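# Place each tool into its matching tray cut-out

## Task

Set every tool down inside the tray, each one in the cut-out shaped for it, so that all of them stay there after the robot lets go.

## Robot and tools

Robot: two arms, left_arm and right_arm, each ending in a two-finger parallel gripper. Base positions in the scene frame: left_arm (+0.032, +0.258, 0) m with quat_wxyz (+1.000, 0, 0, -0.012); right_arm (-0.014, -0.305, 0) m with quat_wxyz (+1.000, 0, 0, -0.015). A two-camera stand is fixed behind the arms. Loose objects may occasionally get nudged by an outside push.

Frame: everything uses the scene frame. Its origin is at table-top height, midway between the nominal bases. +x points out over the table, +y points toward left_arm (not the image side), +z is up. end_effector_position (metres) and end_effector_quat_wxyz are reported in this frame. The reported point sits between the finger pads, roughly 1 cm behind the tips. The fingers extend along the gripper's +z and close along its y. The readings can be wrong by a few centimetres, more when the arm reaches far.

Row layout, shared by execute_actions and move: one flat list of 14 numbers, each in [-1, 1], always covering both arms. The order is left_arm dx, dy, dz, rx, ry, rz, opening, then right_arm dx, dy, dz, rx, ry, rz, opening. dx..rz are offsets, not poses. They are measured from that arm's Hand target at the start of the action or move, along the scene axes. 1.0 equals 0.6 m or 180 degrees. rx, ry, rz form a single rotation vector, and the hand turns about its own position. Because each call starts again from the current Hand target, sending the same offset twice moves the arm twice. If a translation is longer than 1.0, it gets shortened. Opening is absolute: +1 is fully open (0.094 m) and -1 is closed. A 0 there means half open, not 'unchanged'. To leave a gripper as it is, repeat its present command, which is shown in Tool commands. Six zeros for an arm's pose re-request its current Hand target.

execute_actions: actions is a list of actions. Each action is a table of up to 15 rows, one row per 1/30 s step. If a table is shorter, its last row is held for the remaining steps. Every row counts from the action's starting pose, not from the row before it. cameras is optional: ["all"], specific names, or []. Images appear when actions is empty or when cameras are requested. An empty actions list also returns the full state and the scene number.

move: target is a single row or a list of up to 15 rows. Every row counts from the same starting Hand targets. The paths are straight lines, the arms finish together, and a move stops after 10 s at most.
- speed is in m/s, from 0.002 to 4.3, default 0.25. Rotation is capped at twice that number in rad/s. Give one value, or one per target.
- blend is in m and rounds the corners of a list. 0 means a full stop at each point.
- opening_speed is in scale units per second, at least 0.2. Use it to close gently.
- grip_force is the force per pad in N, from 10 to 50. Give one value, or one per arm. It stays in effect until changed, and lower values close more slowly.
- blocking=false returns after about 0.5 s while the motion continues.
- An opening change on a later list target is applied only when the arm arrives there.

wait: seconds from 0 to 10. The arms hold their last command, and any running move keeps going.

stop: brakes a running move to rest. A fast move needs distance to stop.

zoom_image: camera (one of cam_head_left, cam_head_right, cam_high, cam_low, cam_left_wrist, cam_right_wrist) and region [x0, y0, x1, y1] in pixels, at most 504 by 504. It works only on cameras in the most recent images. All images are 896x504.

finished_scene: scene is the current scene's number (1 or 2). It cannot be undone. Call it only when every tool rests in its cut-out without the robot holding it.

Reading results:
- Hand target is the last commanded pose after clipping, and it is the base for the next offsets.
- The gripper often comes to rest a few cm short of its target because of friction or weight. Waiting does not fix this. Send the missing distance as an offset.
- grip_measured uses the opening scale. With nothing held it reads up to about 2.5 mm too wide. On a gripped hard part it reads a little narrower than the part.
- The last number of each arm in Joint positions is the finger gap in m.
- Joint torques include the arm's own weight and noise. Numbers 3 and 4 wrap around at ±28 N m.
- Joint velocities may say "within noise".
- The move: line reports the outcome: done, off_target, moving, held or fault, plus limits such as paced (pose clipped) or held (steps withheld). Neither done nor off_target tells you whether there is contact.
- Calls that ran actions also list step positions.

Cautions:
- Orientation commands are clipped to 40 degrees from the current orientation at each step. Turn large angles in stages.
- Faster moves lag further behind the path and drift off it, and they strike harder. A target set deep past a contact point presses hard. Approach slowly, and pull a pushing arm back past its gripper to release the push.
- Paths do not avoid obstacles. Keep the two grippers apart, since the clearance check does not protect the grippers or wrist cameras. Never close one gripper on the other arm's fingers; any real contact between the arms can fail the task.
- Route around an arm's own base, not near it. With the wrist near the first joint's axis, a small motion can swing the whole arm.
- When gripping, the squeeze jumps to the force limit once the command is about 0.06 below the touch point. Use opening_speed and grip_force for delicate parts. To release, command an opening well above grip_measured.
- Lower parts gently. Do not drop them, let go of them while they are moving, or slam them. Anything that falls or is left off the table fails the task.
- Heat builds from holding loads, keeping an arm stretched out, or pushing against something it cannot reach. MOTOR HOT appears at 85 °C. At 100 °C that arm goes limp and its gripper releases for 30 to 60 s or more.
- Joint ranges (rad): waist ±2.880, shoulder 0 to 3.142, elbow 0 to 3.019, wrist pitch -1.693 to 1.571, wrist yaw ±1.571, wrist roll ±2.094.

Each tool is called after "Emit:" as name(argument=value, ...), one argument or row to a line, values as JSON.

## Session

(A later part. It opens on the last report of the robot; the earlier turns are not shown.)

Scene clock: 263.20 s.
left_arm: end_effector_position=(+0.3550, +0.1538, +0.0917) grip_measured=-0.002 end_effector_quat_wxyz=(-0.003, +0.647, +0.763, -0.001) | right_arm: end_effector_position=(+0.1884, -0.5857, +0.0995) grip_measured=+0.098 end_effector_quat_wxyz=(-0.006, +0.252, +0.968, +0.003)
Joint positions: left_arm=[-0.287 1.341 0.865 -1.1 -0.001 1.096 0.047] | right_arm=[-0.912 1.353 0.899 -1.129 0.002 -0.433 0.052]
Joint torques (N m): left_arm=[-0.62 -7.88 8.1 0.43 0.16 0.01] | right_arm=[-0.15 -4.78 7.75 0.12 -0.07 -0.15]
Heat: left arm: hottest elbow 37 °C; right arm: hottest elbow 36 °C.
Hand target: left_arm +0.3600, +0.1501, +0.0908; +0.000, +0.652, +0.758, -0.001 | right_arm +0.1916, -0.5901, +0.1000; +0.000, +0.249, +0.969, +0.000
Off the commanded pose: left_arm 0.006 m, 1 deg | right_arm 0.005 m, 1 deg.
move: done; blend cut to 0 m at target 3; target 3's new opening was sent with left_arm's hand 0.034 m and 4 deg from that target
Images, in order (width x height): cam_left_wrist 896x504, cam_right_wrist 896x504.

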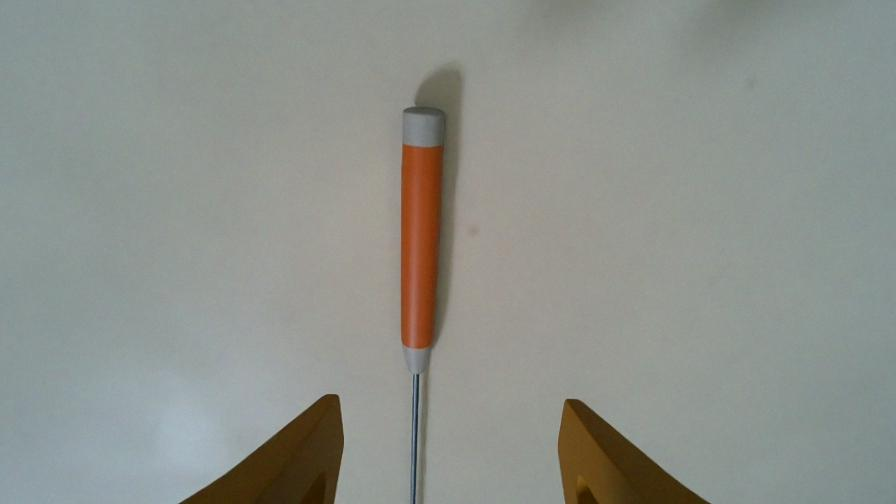

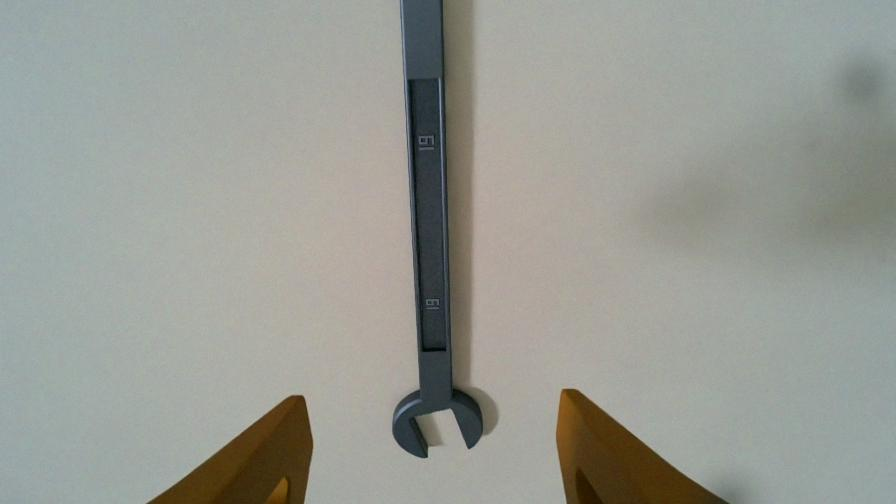

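Emit:
move(
  target=[0.005,0,-0.1238,0,0,-0.014,0,0,0,-0.147,0,0,0.005,0.1],
  speed=0.12,
  cameras=["cam_left_wrist","cam_right_wrist"],
)

Scene clock: 282.97 s.
left_arm: end_effector_position=(+0.3643, +0.1508, +0.0201) grip_measured=-0.002 end_effector_quat_wxyz=(+0.001, +0.664, +0.747, +0.001) | right_arm: end_effector_position=(+0.1914, -0.5897, +0.0139) grip_measured=+0.098 end_effector_quat_wxyz=(-0.002, +0.244, +0.970, +0.001)
Joint positions: left_arm=[-0.287 1.484 0.785 -0.87 -0.001 1.143 0.047] | right_arm=[-0.912 1.505 0.788 -0.858 0.002 -0.449 0.052]
Joint torques (N m): left_arm=[-0.38 -9.17 6.11 0.47 0.16 0.01] | right_arm=[0.09 -5.48 5.64 0.17 -0.07 -0.15]
Heat: left arm: hottest elbow 39 °C; right arm: hottest elbow 36 °C.
Hand target: left_arm +0.3631, +0.1500, +0.0166; +0.000, +0.668, +0.744, -0.001 | right_arm +0.1916, -0.5901, +0.0118; +0.000, +0.241, +0.971, +0.000
Off the commanded pose: left_arm 0.004 m, 1 deg | right_arm 0.002 m, 1 deg.
move: done
Images, in order (width x height): cam_left_wrist 896x504, cam_right_wrist 896x504.

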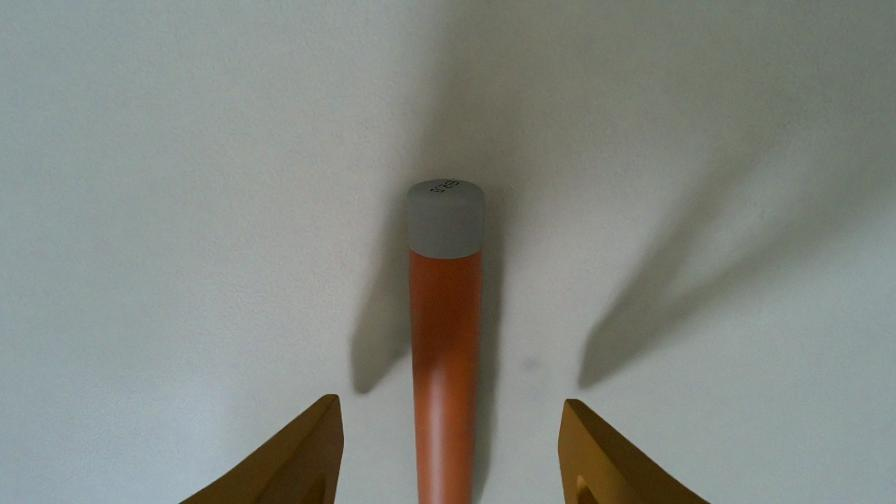

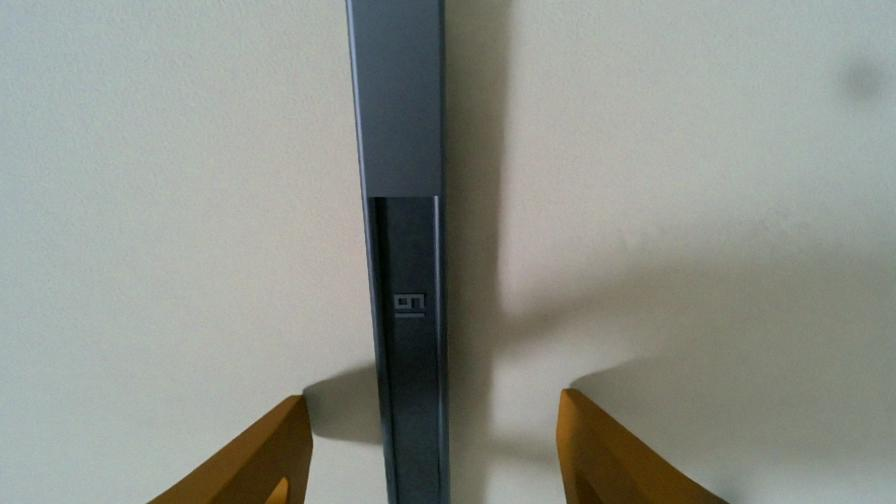

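Emit:
move(
  target=[0,0,0,0,0,0,-0.95,0,0,0,0,0,0,-0.95],
  opening_speed=0.6,
  cameras=["cam_left_wrist","cam_right_wrist"],
)

Scene clock: 289.70 s.
left_arm: end_effector_position=(+0.3643, +0.1508, +0.0201) grip_measured=-0.761 end_effector_quat_wxyz=(+0.001, +0.665, +0.747, +0.001) | right_arm: end_effector_position=(+0.1917, -0.5895, +0.0139) grip_measured=-0.739 end_effector_quat_wxyz=(-0.002, +0.244, +0.970, +0.001)
Joint positions: left_arm=[-0.287 1.484 0.785 -0.87 -0.001 1.144 0.011] | right_arm=[-0.912 1.505 0.788 -0.858 0 -0.45 0.012]
Joint torques (N m): left_arm=[-0.38 -9.29 6.15 0.46 0.16 0.02] | right_arm=[0.32 -5.48 5.68 0.18 0.01 -0.13]
Heat: left arm: hottest elbow 38 °C; right arm: hottest elbow 35 °C.
Hand target: left_arm +0.3631, +0.1501, +0.0166; +0.000, +0.669, +0.744, -0.001 | right_arm +0.1916, -0.5901, +0.0118; +0.000, +0.241, +0.971, +0.000
Off the commanded pose: left_arm 0.004 m, 1 deg | right_arm 0.002 m, 0 deg.
move: done
Images, in order (width x height): cam_left_wrist 896x504, cam_right_wrist 896x504.

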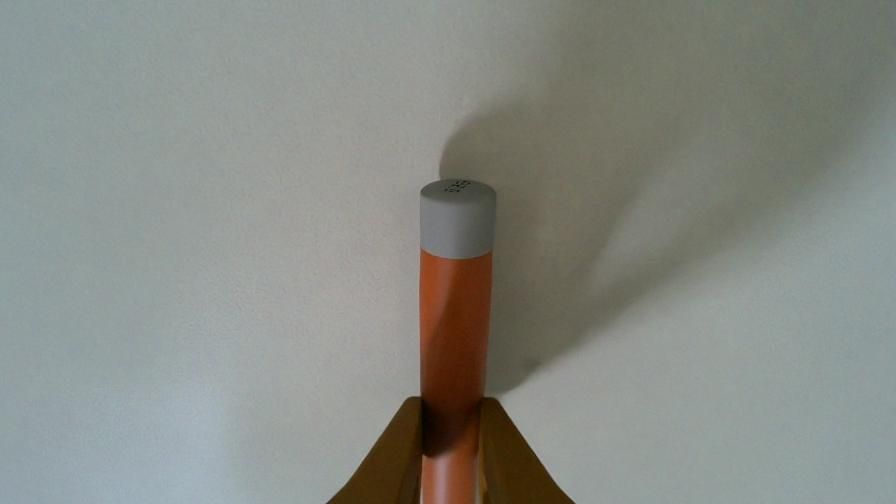

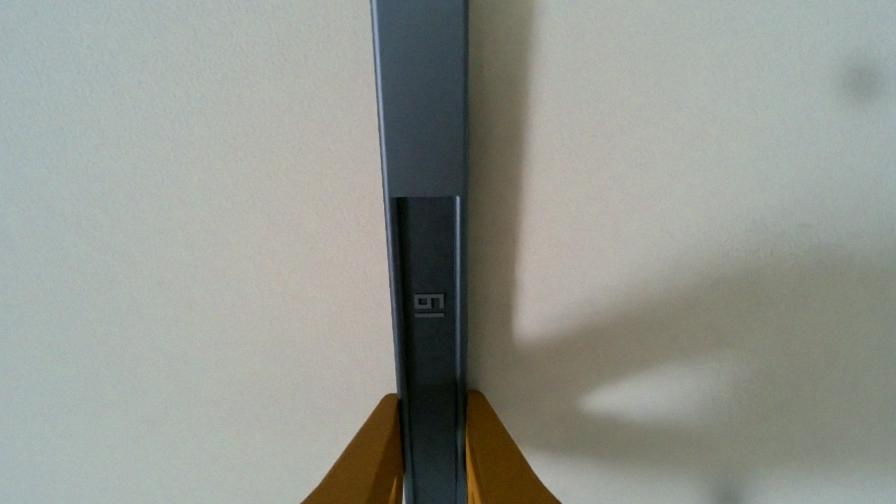

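Emit:
move(
  target=[
    [0,0,0,0,0,0,-0.95,0,0,0.2,0,0,0,-1],
    [0,0,0,0,0,0,-0.95,0.474,0.6135,0.32,0,0,-0.319,-1],
    [0,0,0,0,0,0,-0.95,0.474,0.6135,0.19,0,0,-0.319,-1],
  ],
  speed=[0.15,0.25,0.12],
  blend=[0.03,0.01,0],
  cameras=["cam_high","cam_head_left","cam_right_wrist"],
)

Scene clock: 313.80 s.
left_arm: end_effector_position=(+0.3643, +0.1508, +0.0201) grip_measured=-0.761 end_effector_quat_wxyz=(+0.001, +0.665, +0.747, +0.001) | right_arm: end_effector_position=(+0.4727, -0.2220, +0.1213) grip_measured=-0.739 end_effector_quat_wxyz=(-0.007, +0.674, +0.738, -0.008)
Joint positions: left_arm=[-0.287 1.484 0.785 -0.87 -0.001 1.144 0.011] | right_arm=[0.199 1.704 1.363 -1.251 -0.001 1.649 0.012]
Joint torques (N m): left_arm=[-0.44 -9.23 6.11 0.49 0.16 0.02] | right_arm=[0.32 -10.23 7.62 0.01 0.16 0.04]
Heat: left arm: hottest elbow 36 °C; right arm: hottest elbow 34 °C.
Hand target: left_arm +0.3631, +0.1501, +0.0166; +0.000, +0.669, +0.744, -0.001 | right_arm +0.4759, -0.2220, +0.1257; +0.000, +0.678, +0.735, +0.000
Off the commanded pose: left_arm 0.004 m, 1 deg | right_arm 0.006 m, 1 deg.
move: done
Images, in order (width x height): cam_head_left 896x504, cam_high 896x504, cam_right_wrist 896x504.

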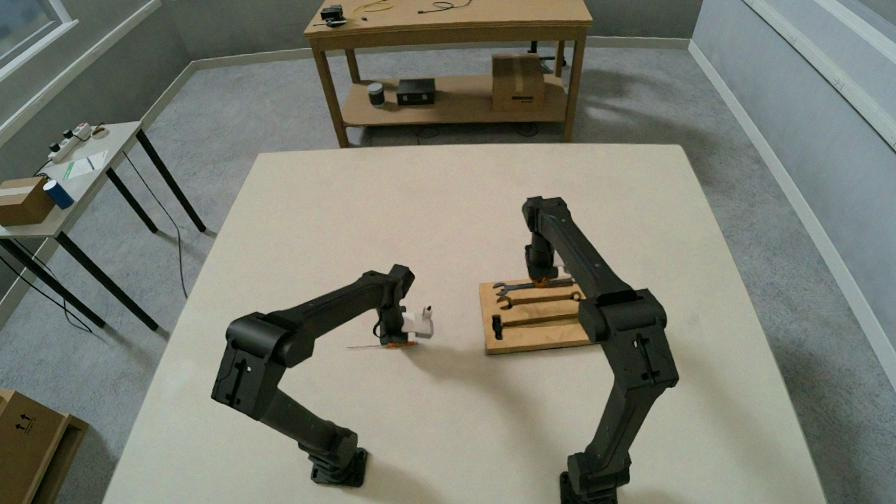

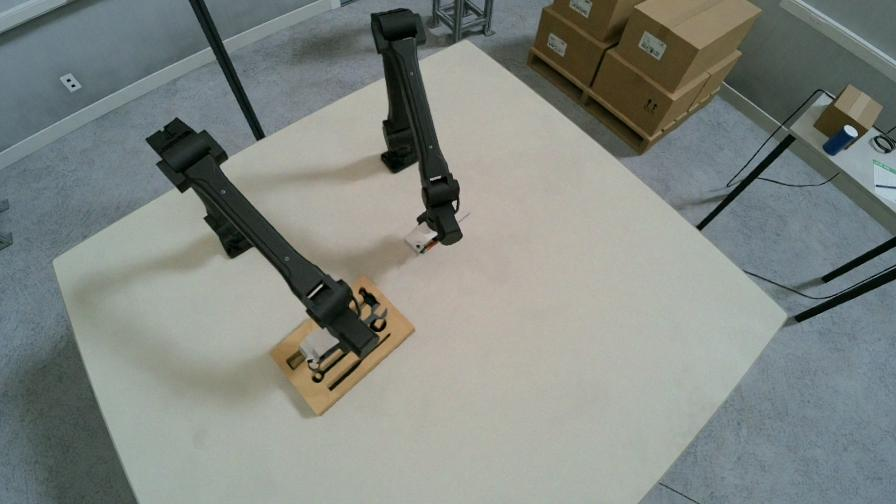

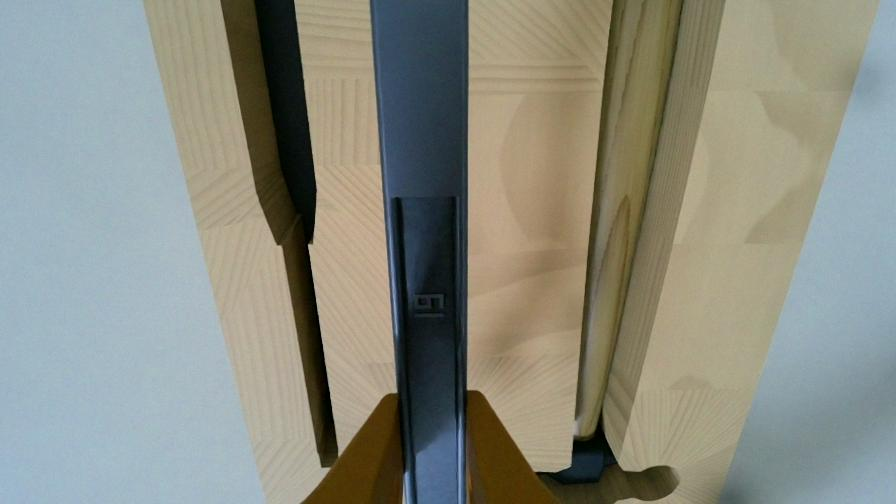

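Emit:
zoom_image(
  camera="cam_right_wrist",
  region=[140, 0, 640, 504],
)

Emit:
zoom_image(
  camera="cam_high",
  region=[260, 270, 420, 420],
)

Emit:
zoom_image(
  camera="cam_head_left",
  region=[465, 250, 615, 370],
)

Scaled by 1.000.

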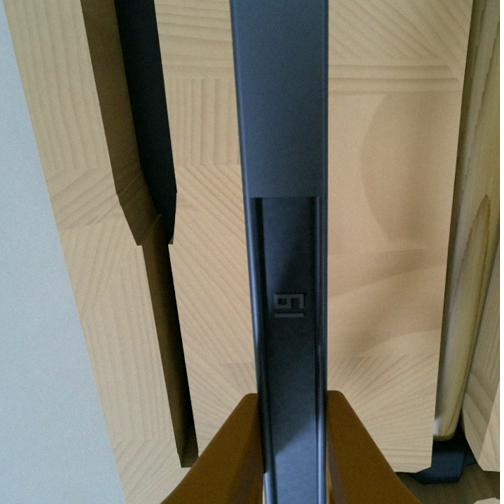

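Scaled by 3.150 from the camera's 896x504 image, which has a finer 1280x720 frame.

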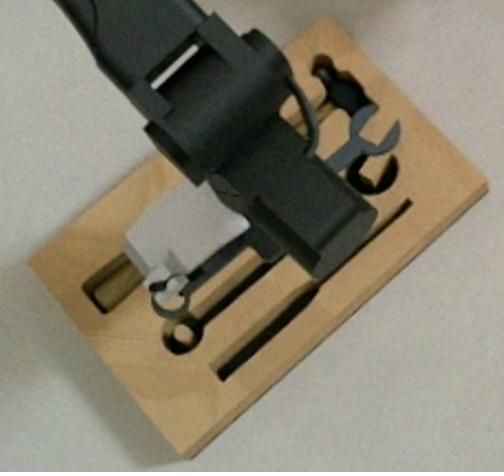

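Scaled by 3.360 from the camera's 896x504 image, which has a finer 1280x720 frame.

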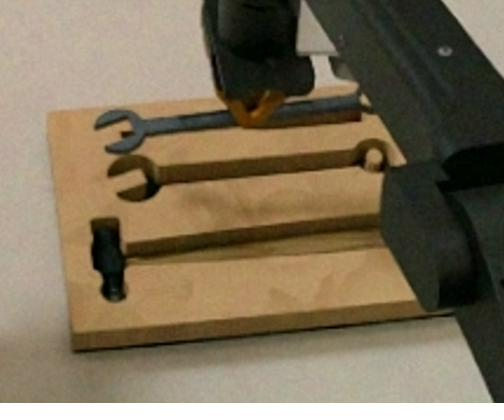

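Emit:
move(
  target=[0,0,0,0,0,0,-0.95,0,0,-0.0845,0.0221,0.0024,0.0044,-1],
  speed=[0.1],
  cameras=["cam_high","cam_head_left","cam_head_right","cam_right_wrist"],
)

Emit:
zoom_image(
  camera="cam_high",
  region=[280, 290, 400, 410],
)

Emit:
zoom_image(
  camera="cam_head_left",
  region=[480, 260, 600, 350],
)

Scene clock: 397.17 s.
left_arm: end_effector_position=(+0.3643, +0.1508, +0.0201) grip_measured=-0.761 end_effector_quat_wxyz=(+0.001, +0.665, +0.747, +0.001) | right_arm: end_effector_position=(+0.4720, -0.2179, +0.0720) grip_measured=-0.739 end_effector_quat_wxyz=(-0.031, +0.672, +0.740, +0.015)
Joint positions: left_arm=[-0.287 1.484 0.785 -0.87 -0.001 1.144 0.011] | right_arm=[0.185 1.751 1.286 -1.121 -0.066 1.628 0.012]
Joint torques (N m): left_arm=[-0.5 -9.17 6.11 0.46 0.16 0.02] | right_arm=[-0.5 -10.05 7.21 0.1 -0.05 -0.17]
Motor temperatures (°C): left_arm=[21 25 35 20 19 20 28] | right_arm=[21 28 33 21 19 19 24]
Heat: left arm: hottest elbow 35 °C; right arm: hottest elbow 33 °C.
Hand target: left_arm +0.3631, +0.1501, +0.0166; +0.000, +0.669, +0.744, -0.001 | right_arm +0.4760, -0.2220, +0.0751; -0.026, +0.672, +0.740, +0.023
Off the commanded pose: left_arm 0.004 m, 1 deg | right_arm 0.006 m, 1 deg.
move: done
Images, in order (width x height): cam_head_left 896x504, cam_head_right 896x504, cam_high 896x504, cam_right_wrist 896x504.

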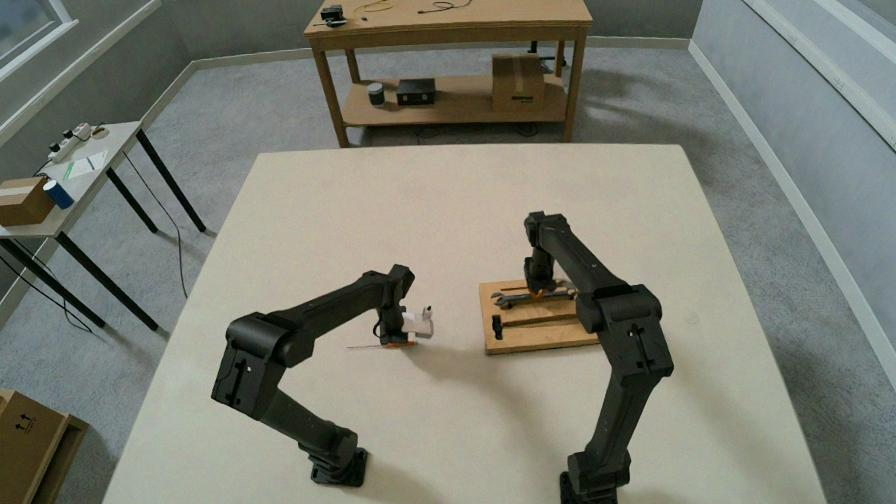

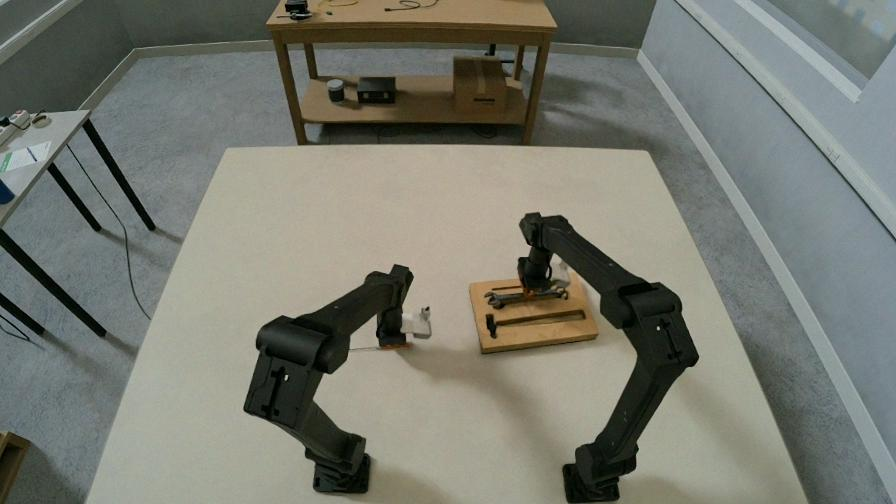

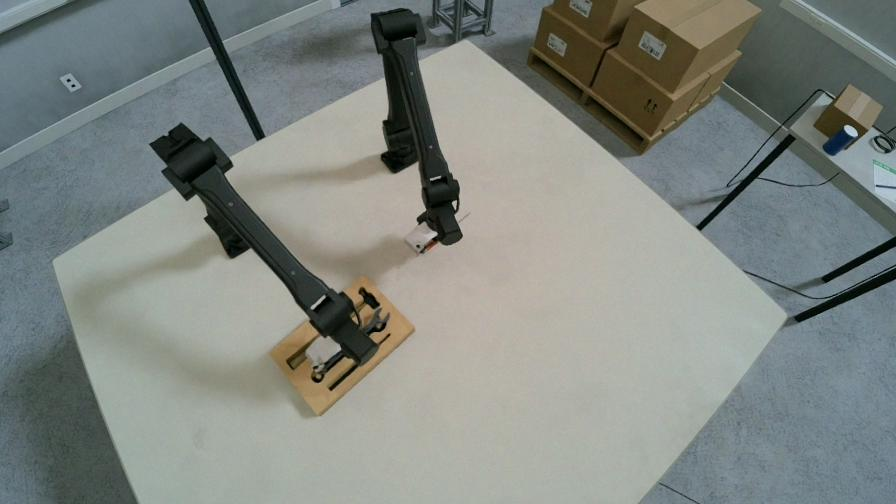

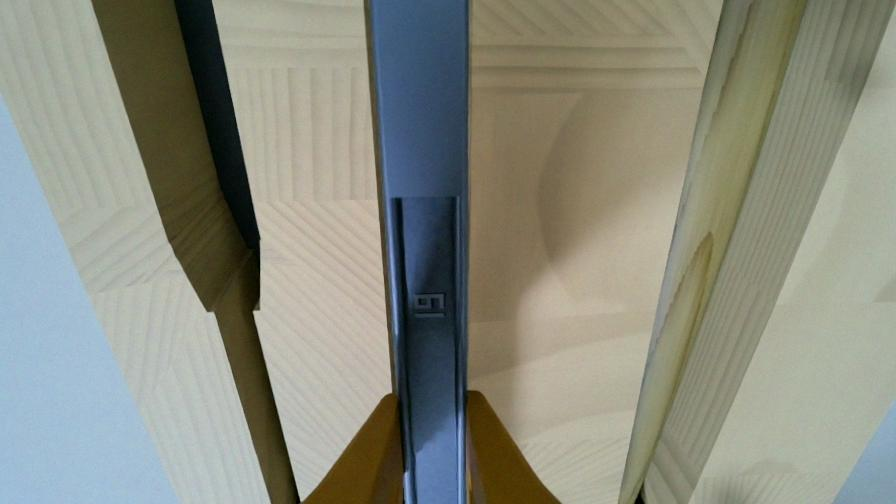

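Scaled by 4.200 from the camera's 896x504 image, which has a finer 1280x720 frame.

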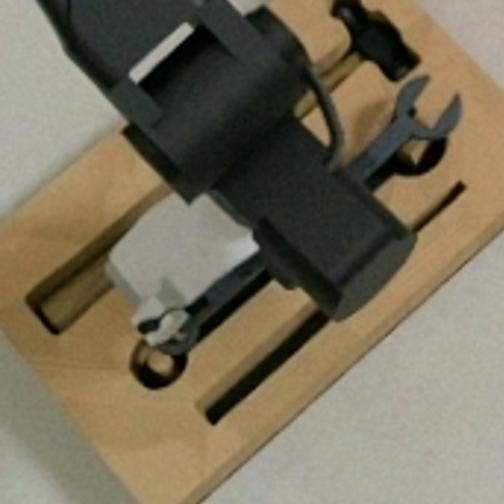

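Scaled by 4.200 from the camera's 896x504 image, which has a finer 1280x720 frame.

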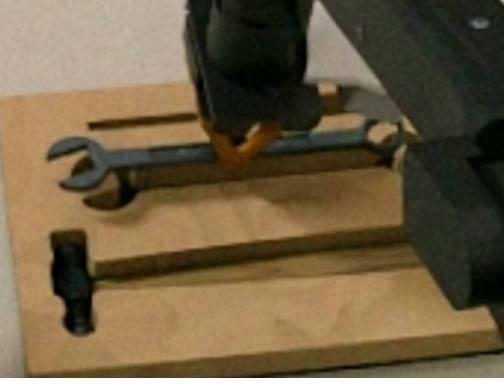

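Emit:
move(
  target=[0,0,0,0,0,0,-0.95,0.002,-0.022,-0.018,0,0,0,-1],
  speed=[0.06],
  cameras=["cam_high","cam_head_left","cam_head_right","cam_right_wrist"],
)

Emit:
zoom_image(
  camera="cam_high",
  region=[290, 300, 400, 400],
)

Emit:
zoom_image(
  camera="cam_head_left",
  region=[480, 270, 600, 340],
)

Emit:
zoom_image(
  camera="cam_head_right",
  region=[470, 270, 590, 340],
)

Scene clock: 423.83 s.
left_arm: end_effector_position=(+0.3643, +0.1508, +0.0201) grip_measured=-0.761 end_effector_quat_wxyz=(+0.001, +0.665, +0.747, +0.001) | right_arm: end_effector_position=(+0.4753, -0.2311, +0.0666) grip_measured=-0.739 end_effector_quat_wxyz=(-0.027, +0.672, +0.740, +0.020)
Joint positions: left_arm=[-0.287 1.484 0.785 -0.87 -0.001 1.144 0.011] | right_arm=[0.157 1.754 1.275 -1.097 -0.067 1.601 0.012]
Joint torques (N m): left_arm=[-0.5 -9.29 6.15 0.47 0.15 0.02] | right_arm=[-0.5 -9.58 6.84 0.03 -0.05 -0.15]
Heat: left arm: hottest elbow 34 °C; right arm: hottest elbow 33 °C.
Hand target: left_arm +0.3631, +0.1501, +0.0166; +0.000, +0.669, +0.744, -0.001 | right_arm +0.4772, -0.2351, +0.0643; -0.026, +0.672, +0.740, +0.023
Off the commanded pose: left_arm 0.004 m, 1 deg | right_arm 0.005 m, 0 deg.
move: done
Images, in order (width x height): cam_head_left 896x504, cam_head_right 896x504, cam_high 896x504, cam_right_wrist 896x504.

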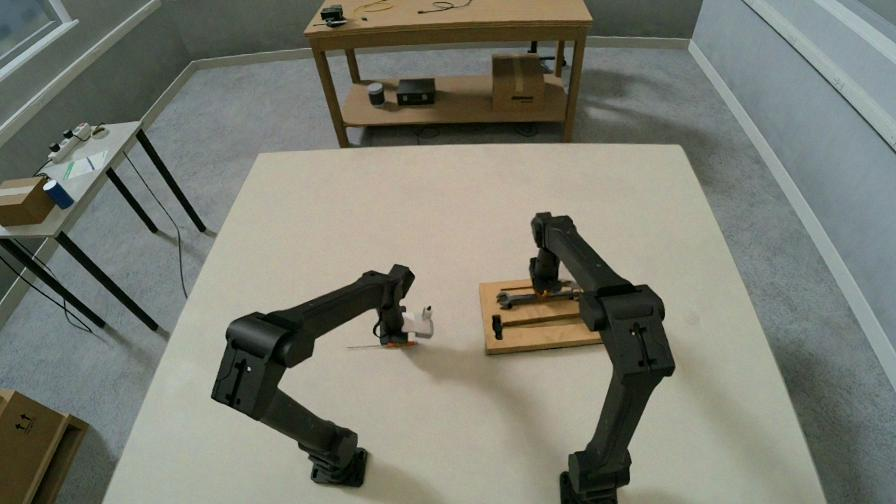

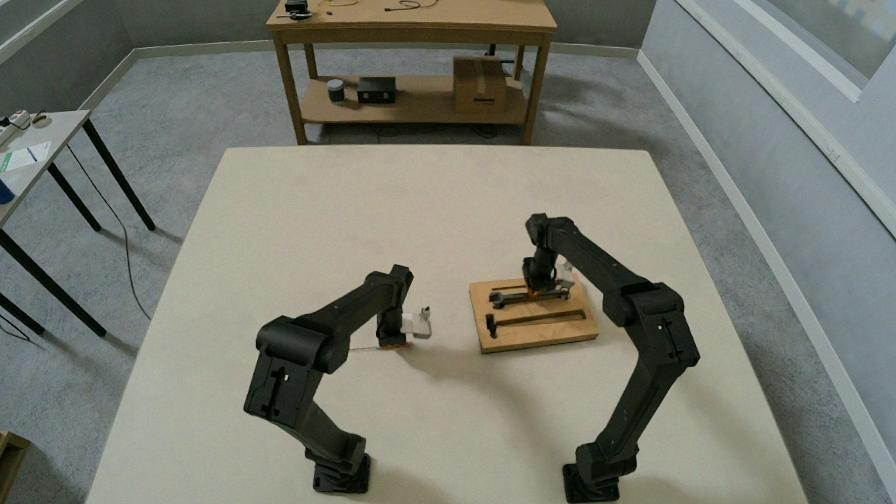

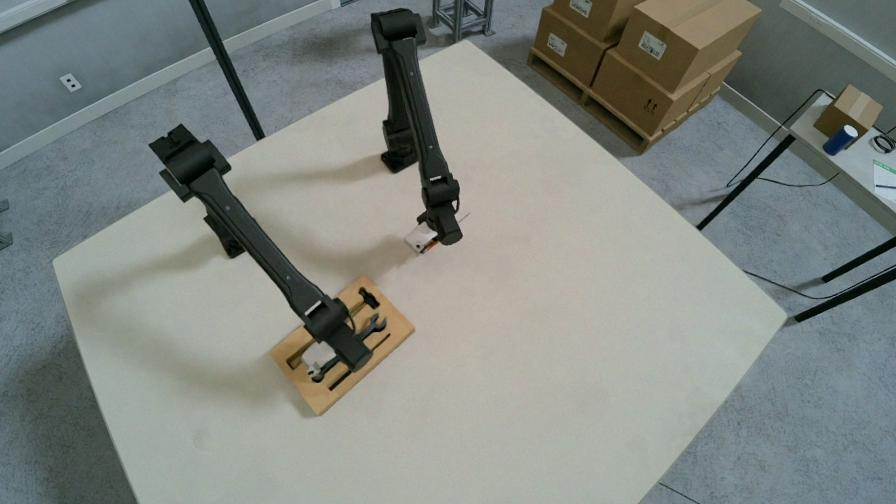

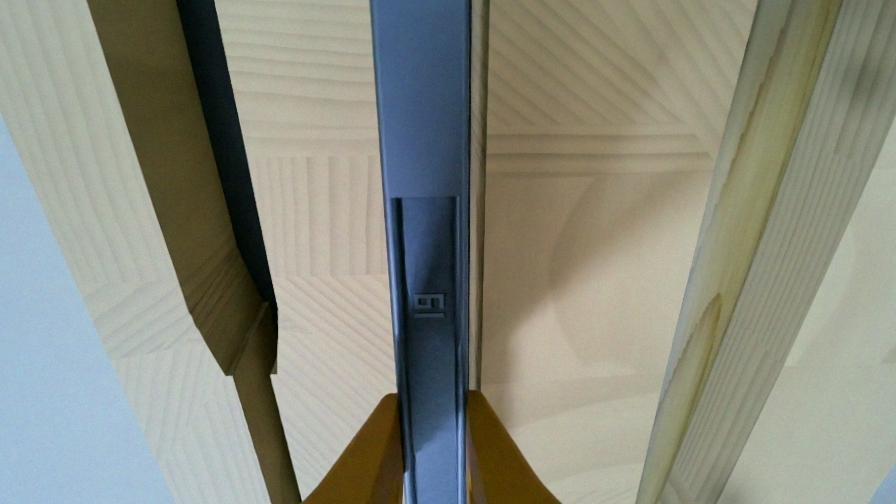

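Scaled by 4.582 from the camera's 896x504 image, which has a finer 1280x720 frame.

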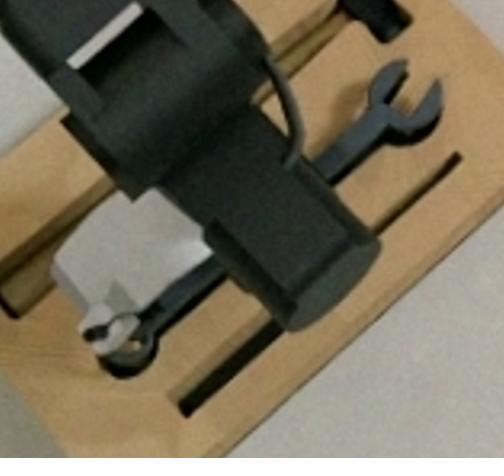

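Scaled by 4.200 from the camera's 896x504 image, which has a finer 1280x720 frame.

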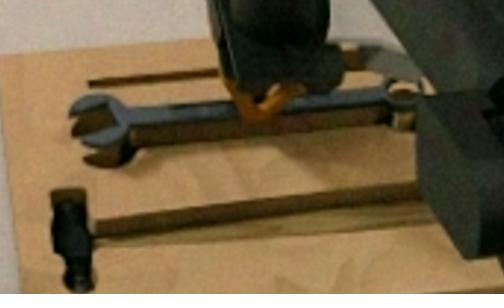

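Scaled by 4.200 from the camera's 896x504 image, which has a finer 1280x720 frame.

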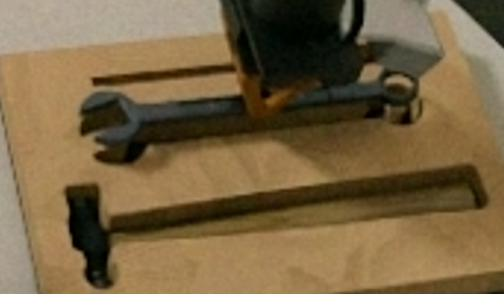

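Emit:
move(
  target=[0,0,0,0,0,0,-0.95,-0.003,-0.01,-0.012,0,0,0,-1],
  speed=[0.06],
  cameras=["cam_high","cam_head_left","cam_head_right","cam_right_wrist"],
)

Emit:
zoom_image(
  camera="cam_high",
  region=[290, 300, 400, 400],
)

Emit:
zoom_image(
  camera="cam_head_left",
  region=[480, 270, 600, 340],
)

Emit:
zoom_image(
  camera="cam_head_right",
  region=[470, 270, 590, 340],
)

Scene clock: 451.53 s.
left_arm: end_effector_position=(+0.3643, +0.1508, +0.0201) grip_measured=-0.761 end_effector_quat_wxyz=(+0.001, +0.665, +0.747, +0.001) | right_arm: end_effector_position=(+0.4733, -0.2361, +0.0593) grip_measured=-0.739 end_effector_quat_wxyz=(-0.027, +0.671, +0.741, +0.019)
Joint positions: left_arm=[-0.287 1.484 0.785 -0.87 -0.001 1.144 0.011] | right_arm=[0.148 1.758 1.258 -1.078 -0.067 1.59 0.012]
Joint torques (N m): left_arm=[-0.44 -9.29 6.16 0.44 0.16 0.02] | right_arm=[-0.38 -9.52 6.74 -0.02 -0.04 -0.15]
Heat: left arm: hottest elbow 34 °C; right arm: hottest elbow 33 °C.
Hand target: left_arm +0.3631, +0.1501, +0.0166; +0.000, +0.669, +0.744, -0.001 | right_arm +0.4753, -0.2411, +0.0571; -0.026, +0.672, +0.740, +0.023
Off the commanded pose: left_arm 0.004 m, 1 deg | right_arm 0.006 m, 0 deg.
move: done
Images, in order (width x height): cam_head_left 896x504, cam_head_right 896x504, cam_high 896x504, cam_right_wrist 896x504.

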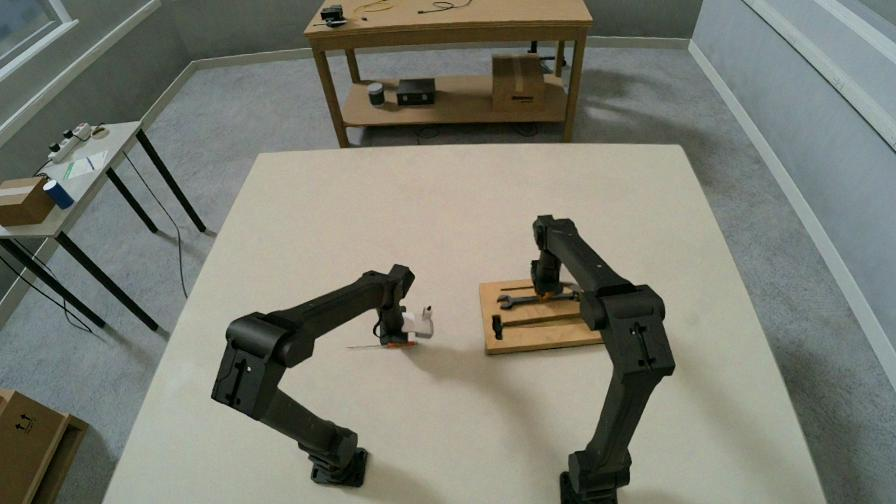

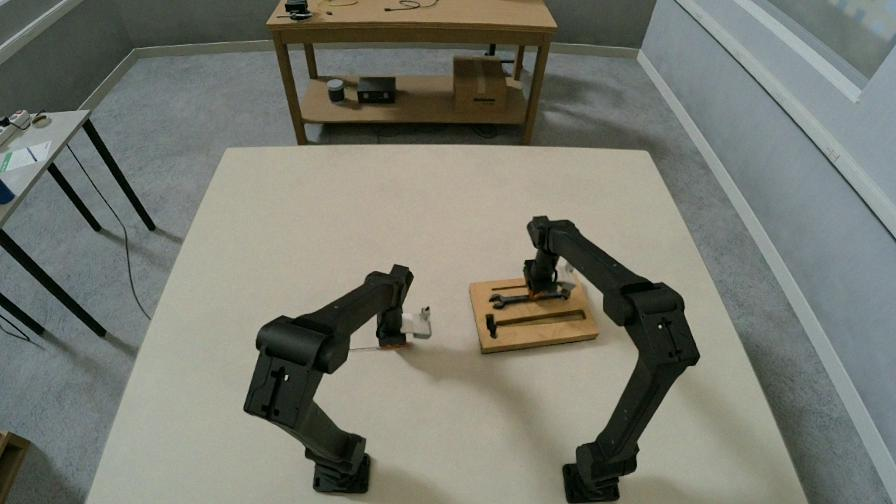

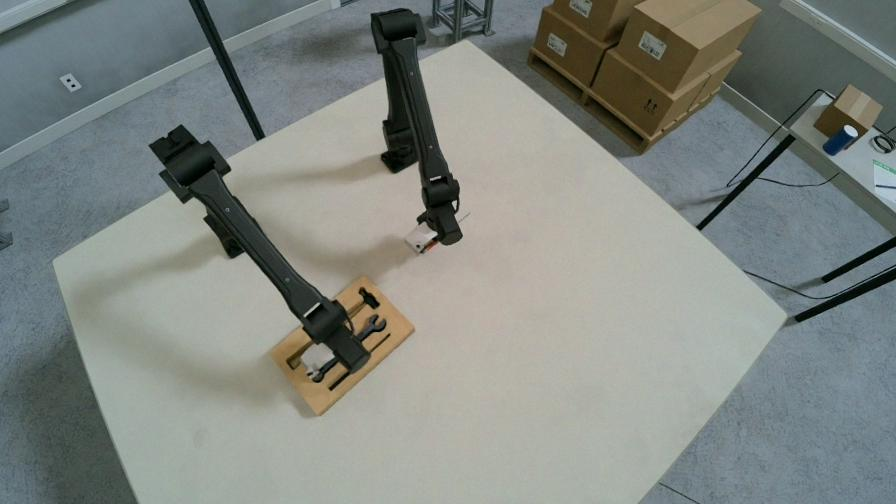

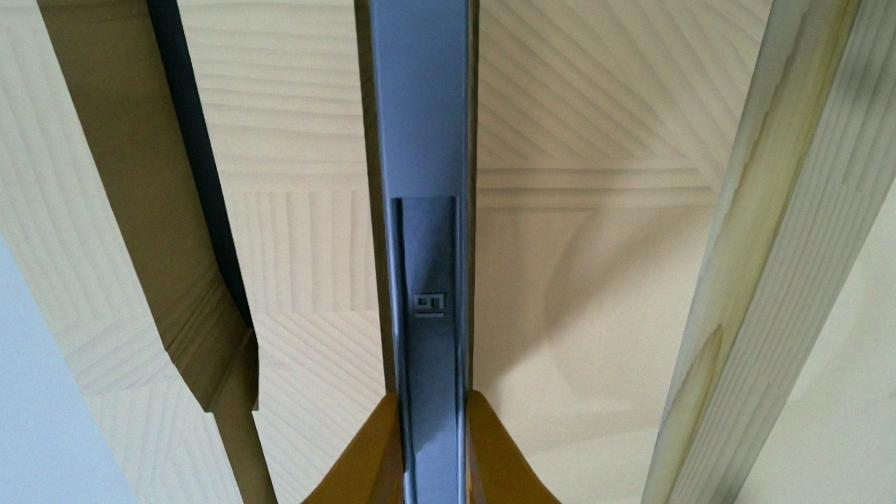

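Scaled by 4.582 from the camera's 896x504 image, which has a finer 1280x720 frame.

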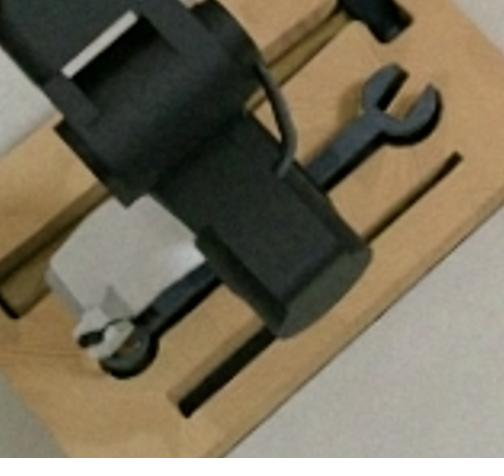

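Scaled by 4.200 from the camera's 896x504 image, which has a finer 1280x720 frame.

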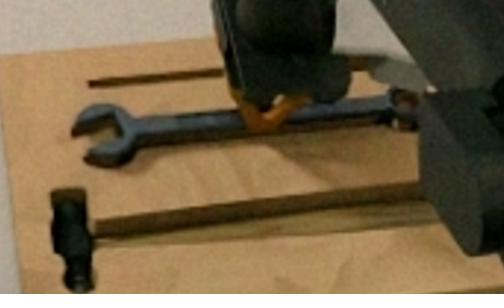

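Scaled by 4.200 from the camera's 896x504 image, which has a finer 1280x720 frame.

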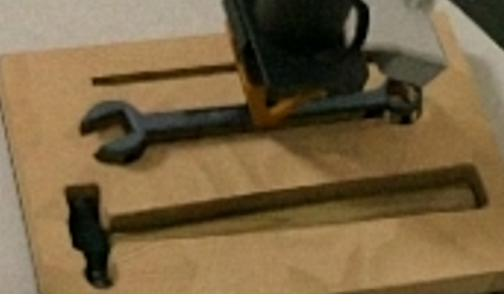

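Emit:
move(
  target=[0,0,0,0,0,0,-0.95,0.003,0,-0.0125,0,0,-0.004,-1],
  speed=[0.06],
  cameras=["cam_high","cam_head_left","cam_head_right","cam_right_wrist"],
)

Emit:
zoom_image(
  camera="cam_high",
  region=[290, 300, 400, 400],
)

Emit:
zoom_image(
  camera="cam_head_left",
  region=[480, 270, 600, 340],
)

Emit:
zoom_image(
  camera="cam_head_right",
  region=[470, 270, 590, 340],
)

Scene clock: 480.33 s.
left_arm: end_effector_position=(+0.3643, +0.1508, +0.0201) grip_measured=-0.761 end_effector_quat_wxyz=(+0.001, +0.665, +0.747, +0.001) | right_arm: end_effector_position=(+0.4766, -0.2357, +0.0526) grip_measured=-0.739 end_effector_quat_wxyz=(-0.026, +0.671, +0.741, +0.021)
Joint positions: left_arm=[-0.287 1.484 0.785 -0.87 -0.001 1.144 0.011] | right_arm=[0.148 1.772 1.258 -1.06 -0.067 1.589 0.012]
Joint torques (N m): left_arm=[-0.38 -9.17 6.11 0.47 0.16 0.01] | right_arm=[-0.73 -9.64 6.5 0.08 -0.04 -0.02]
Heat: left arm: hottest elbow 34 °C; right arm: hottest elbow 33 °C.
Hand target: left_arm +0.3631, +0.1501, +0.0166; +0.000, +0.669, +0.744, -0.001 | right_arm +0.4771, -0.2411, +0.0496; -0.026, +0.677, +0.736, +0.023
Off the commanded pose: left_arm 0.004 m, 1 deg | right_arm 0.006 m, 1 deg.
move: done
Images, in order (width x height): cam_head_left 896x504, cam_head_right 896x504, cam_high 896x504, cam_right_wrist 896x504.

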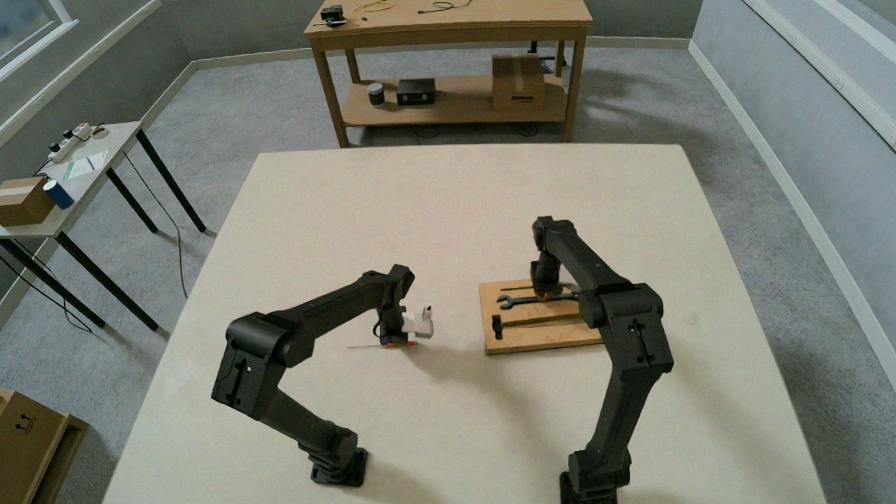

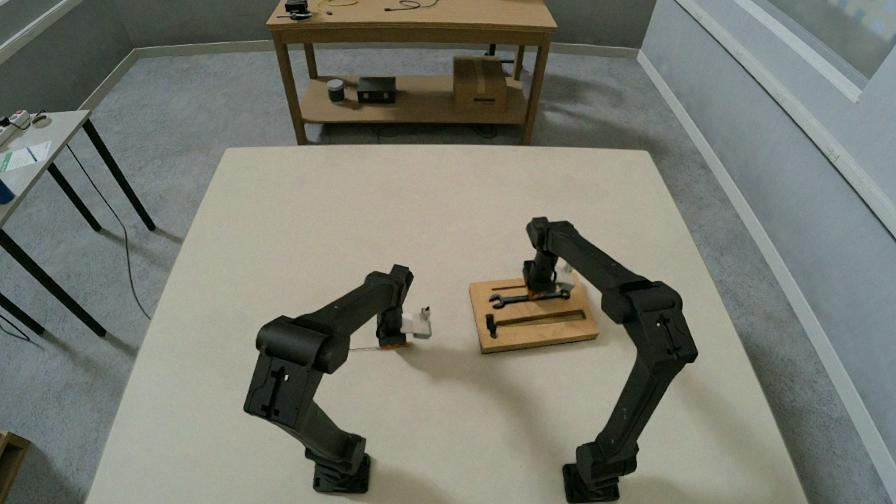

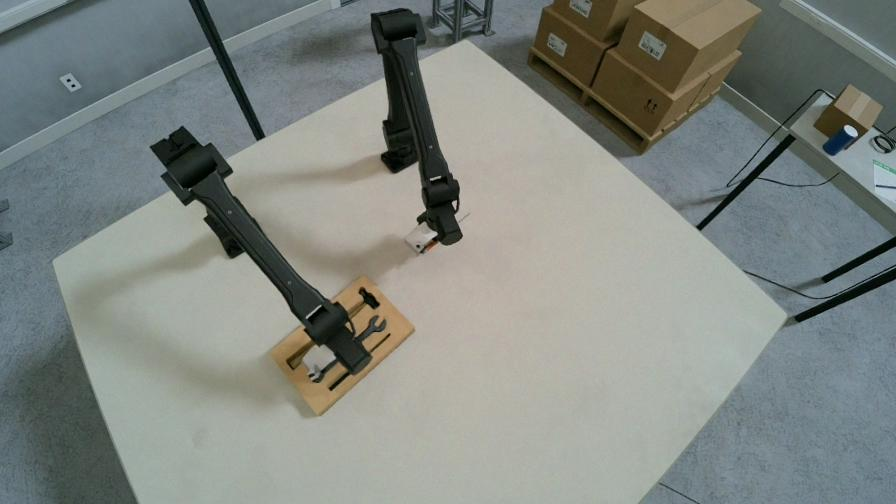

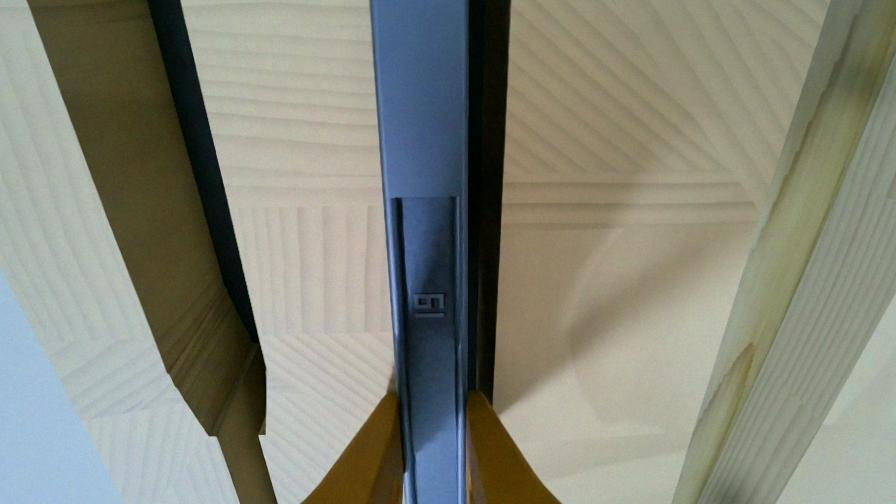

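Scaled by 4.582 from the camera's 896x504 image, which has a finer 1280x720 frame.

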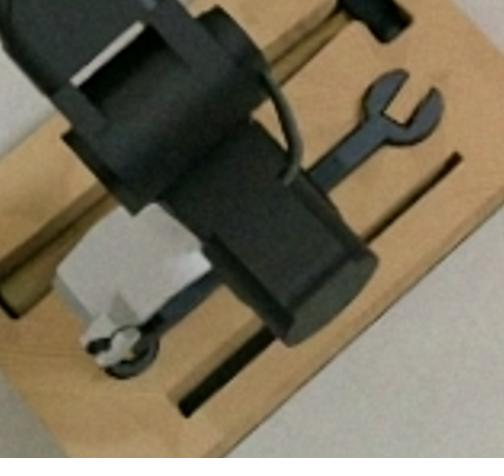

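Scaled by 4.200 from the camera's 896x504 image, which has a finer 1280x720 frame.

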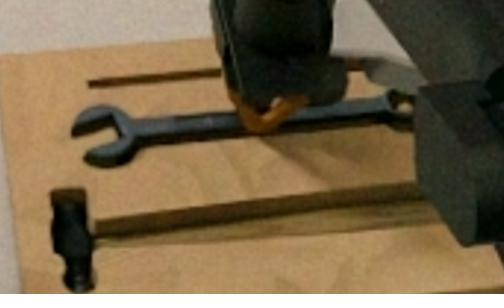

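Scaled by 4.200 from the camera's 896x504 image, which has a finer 1280x720 frame.

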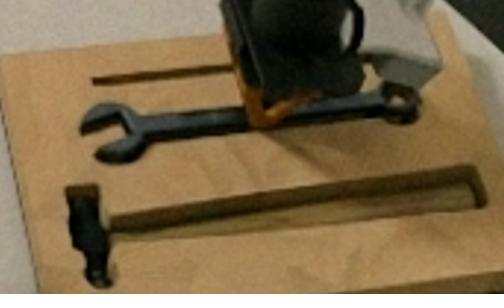

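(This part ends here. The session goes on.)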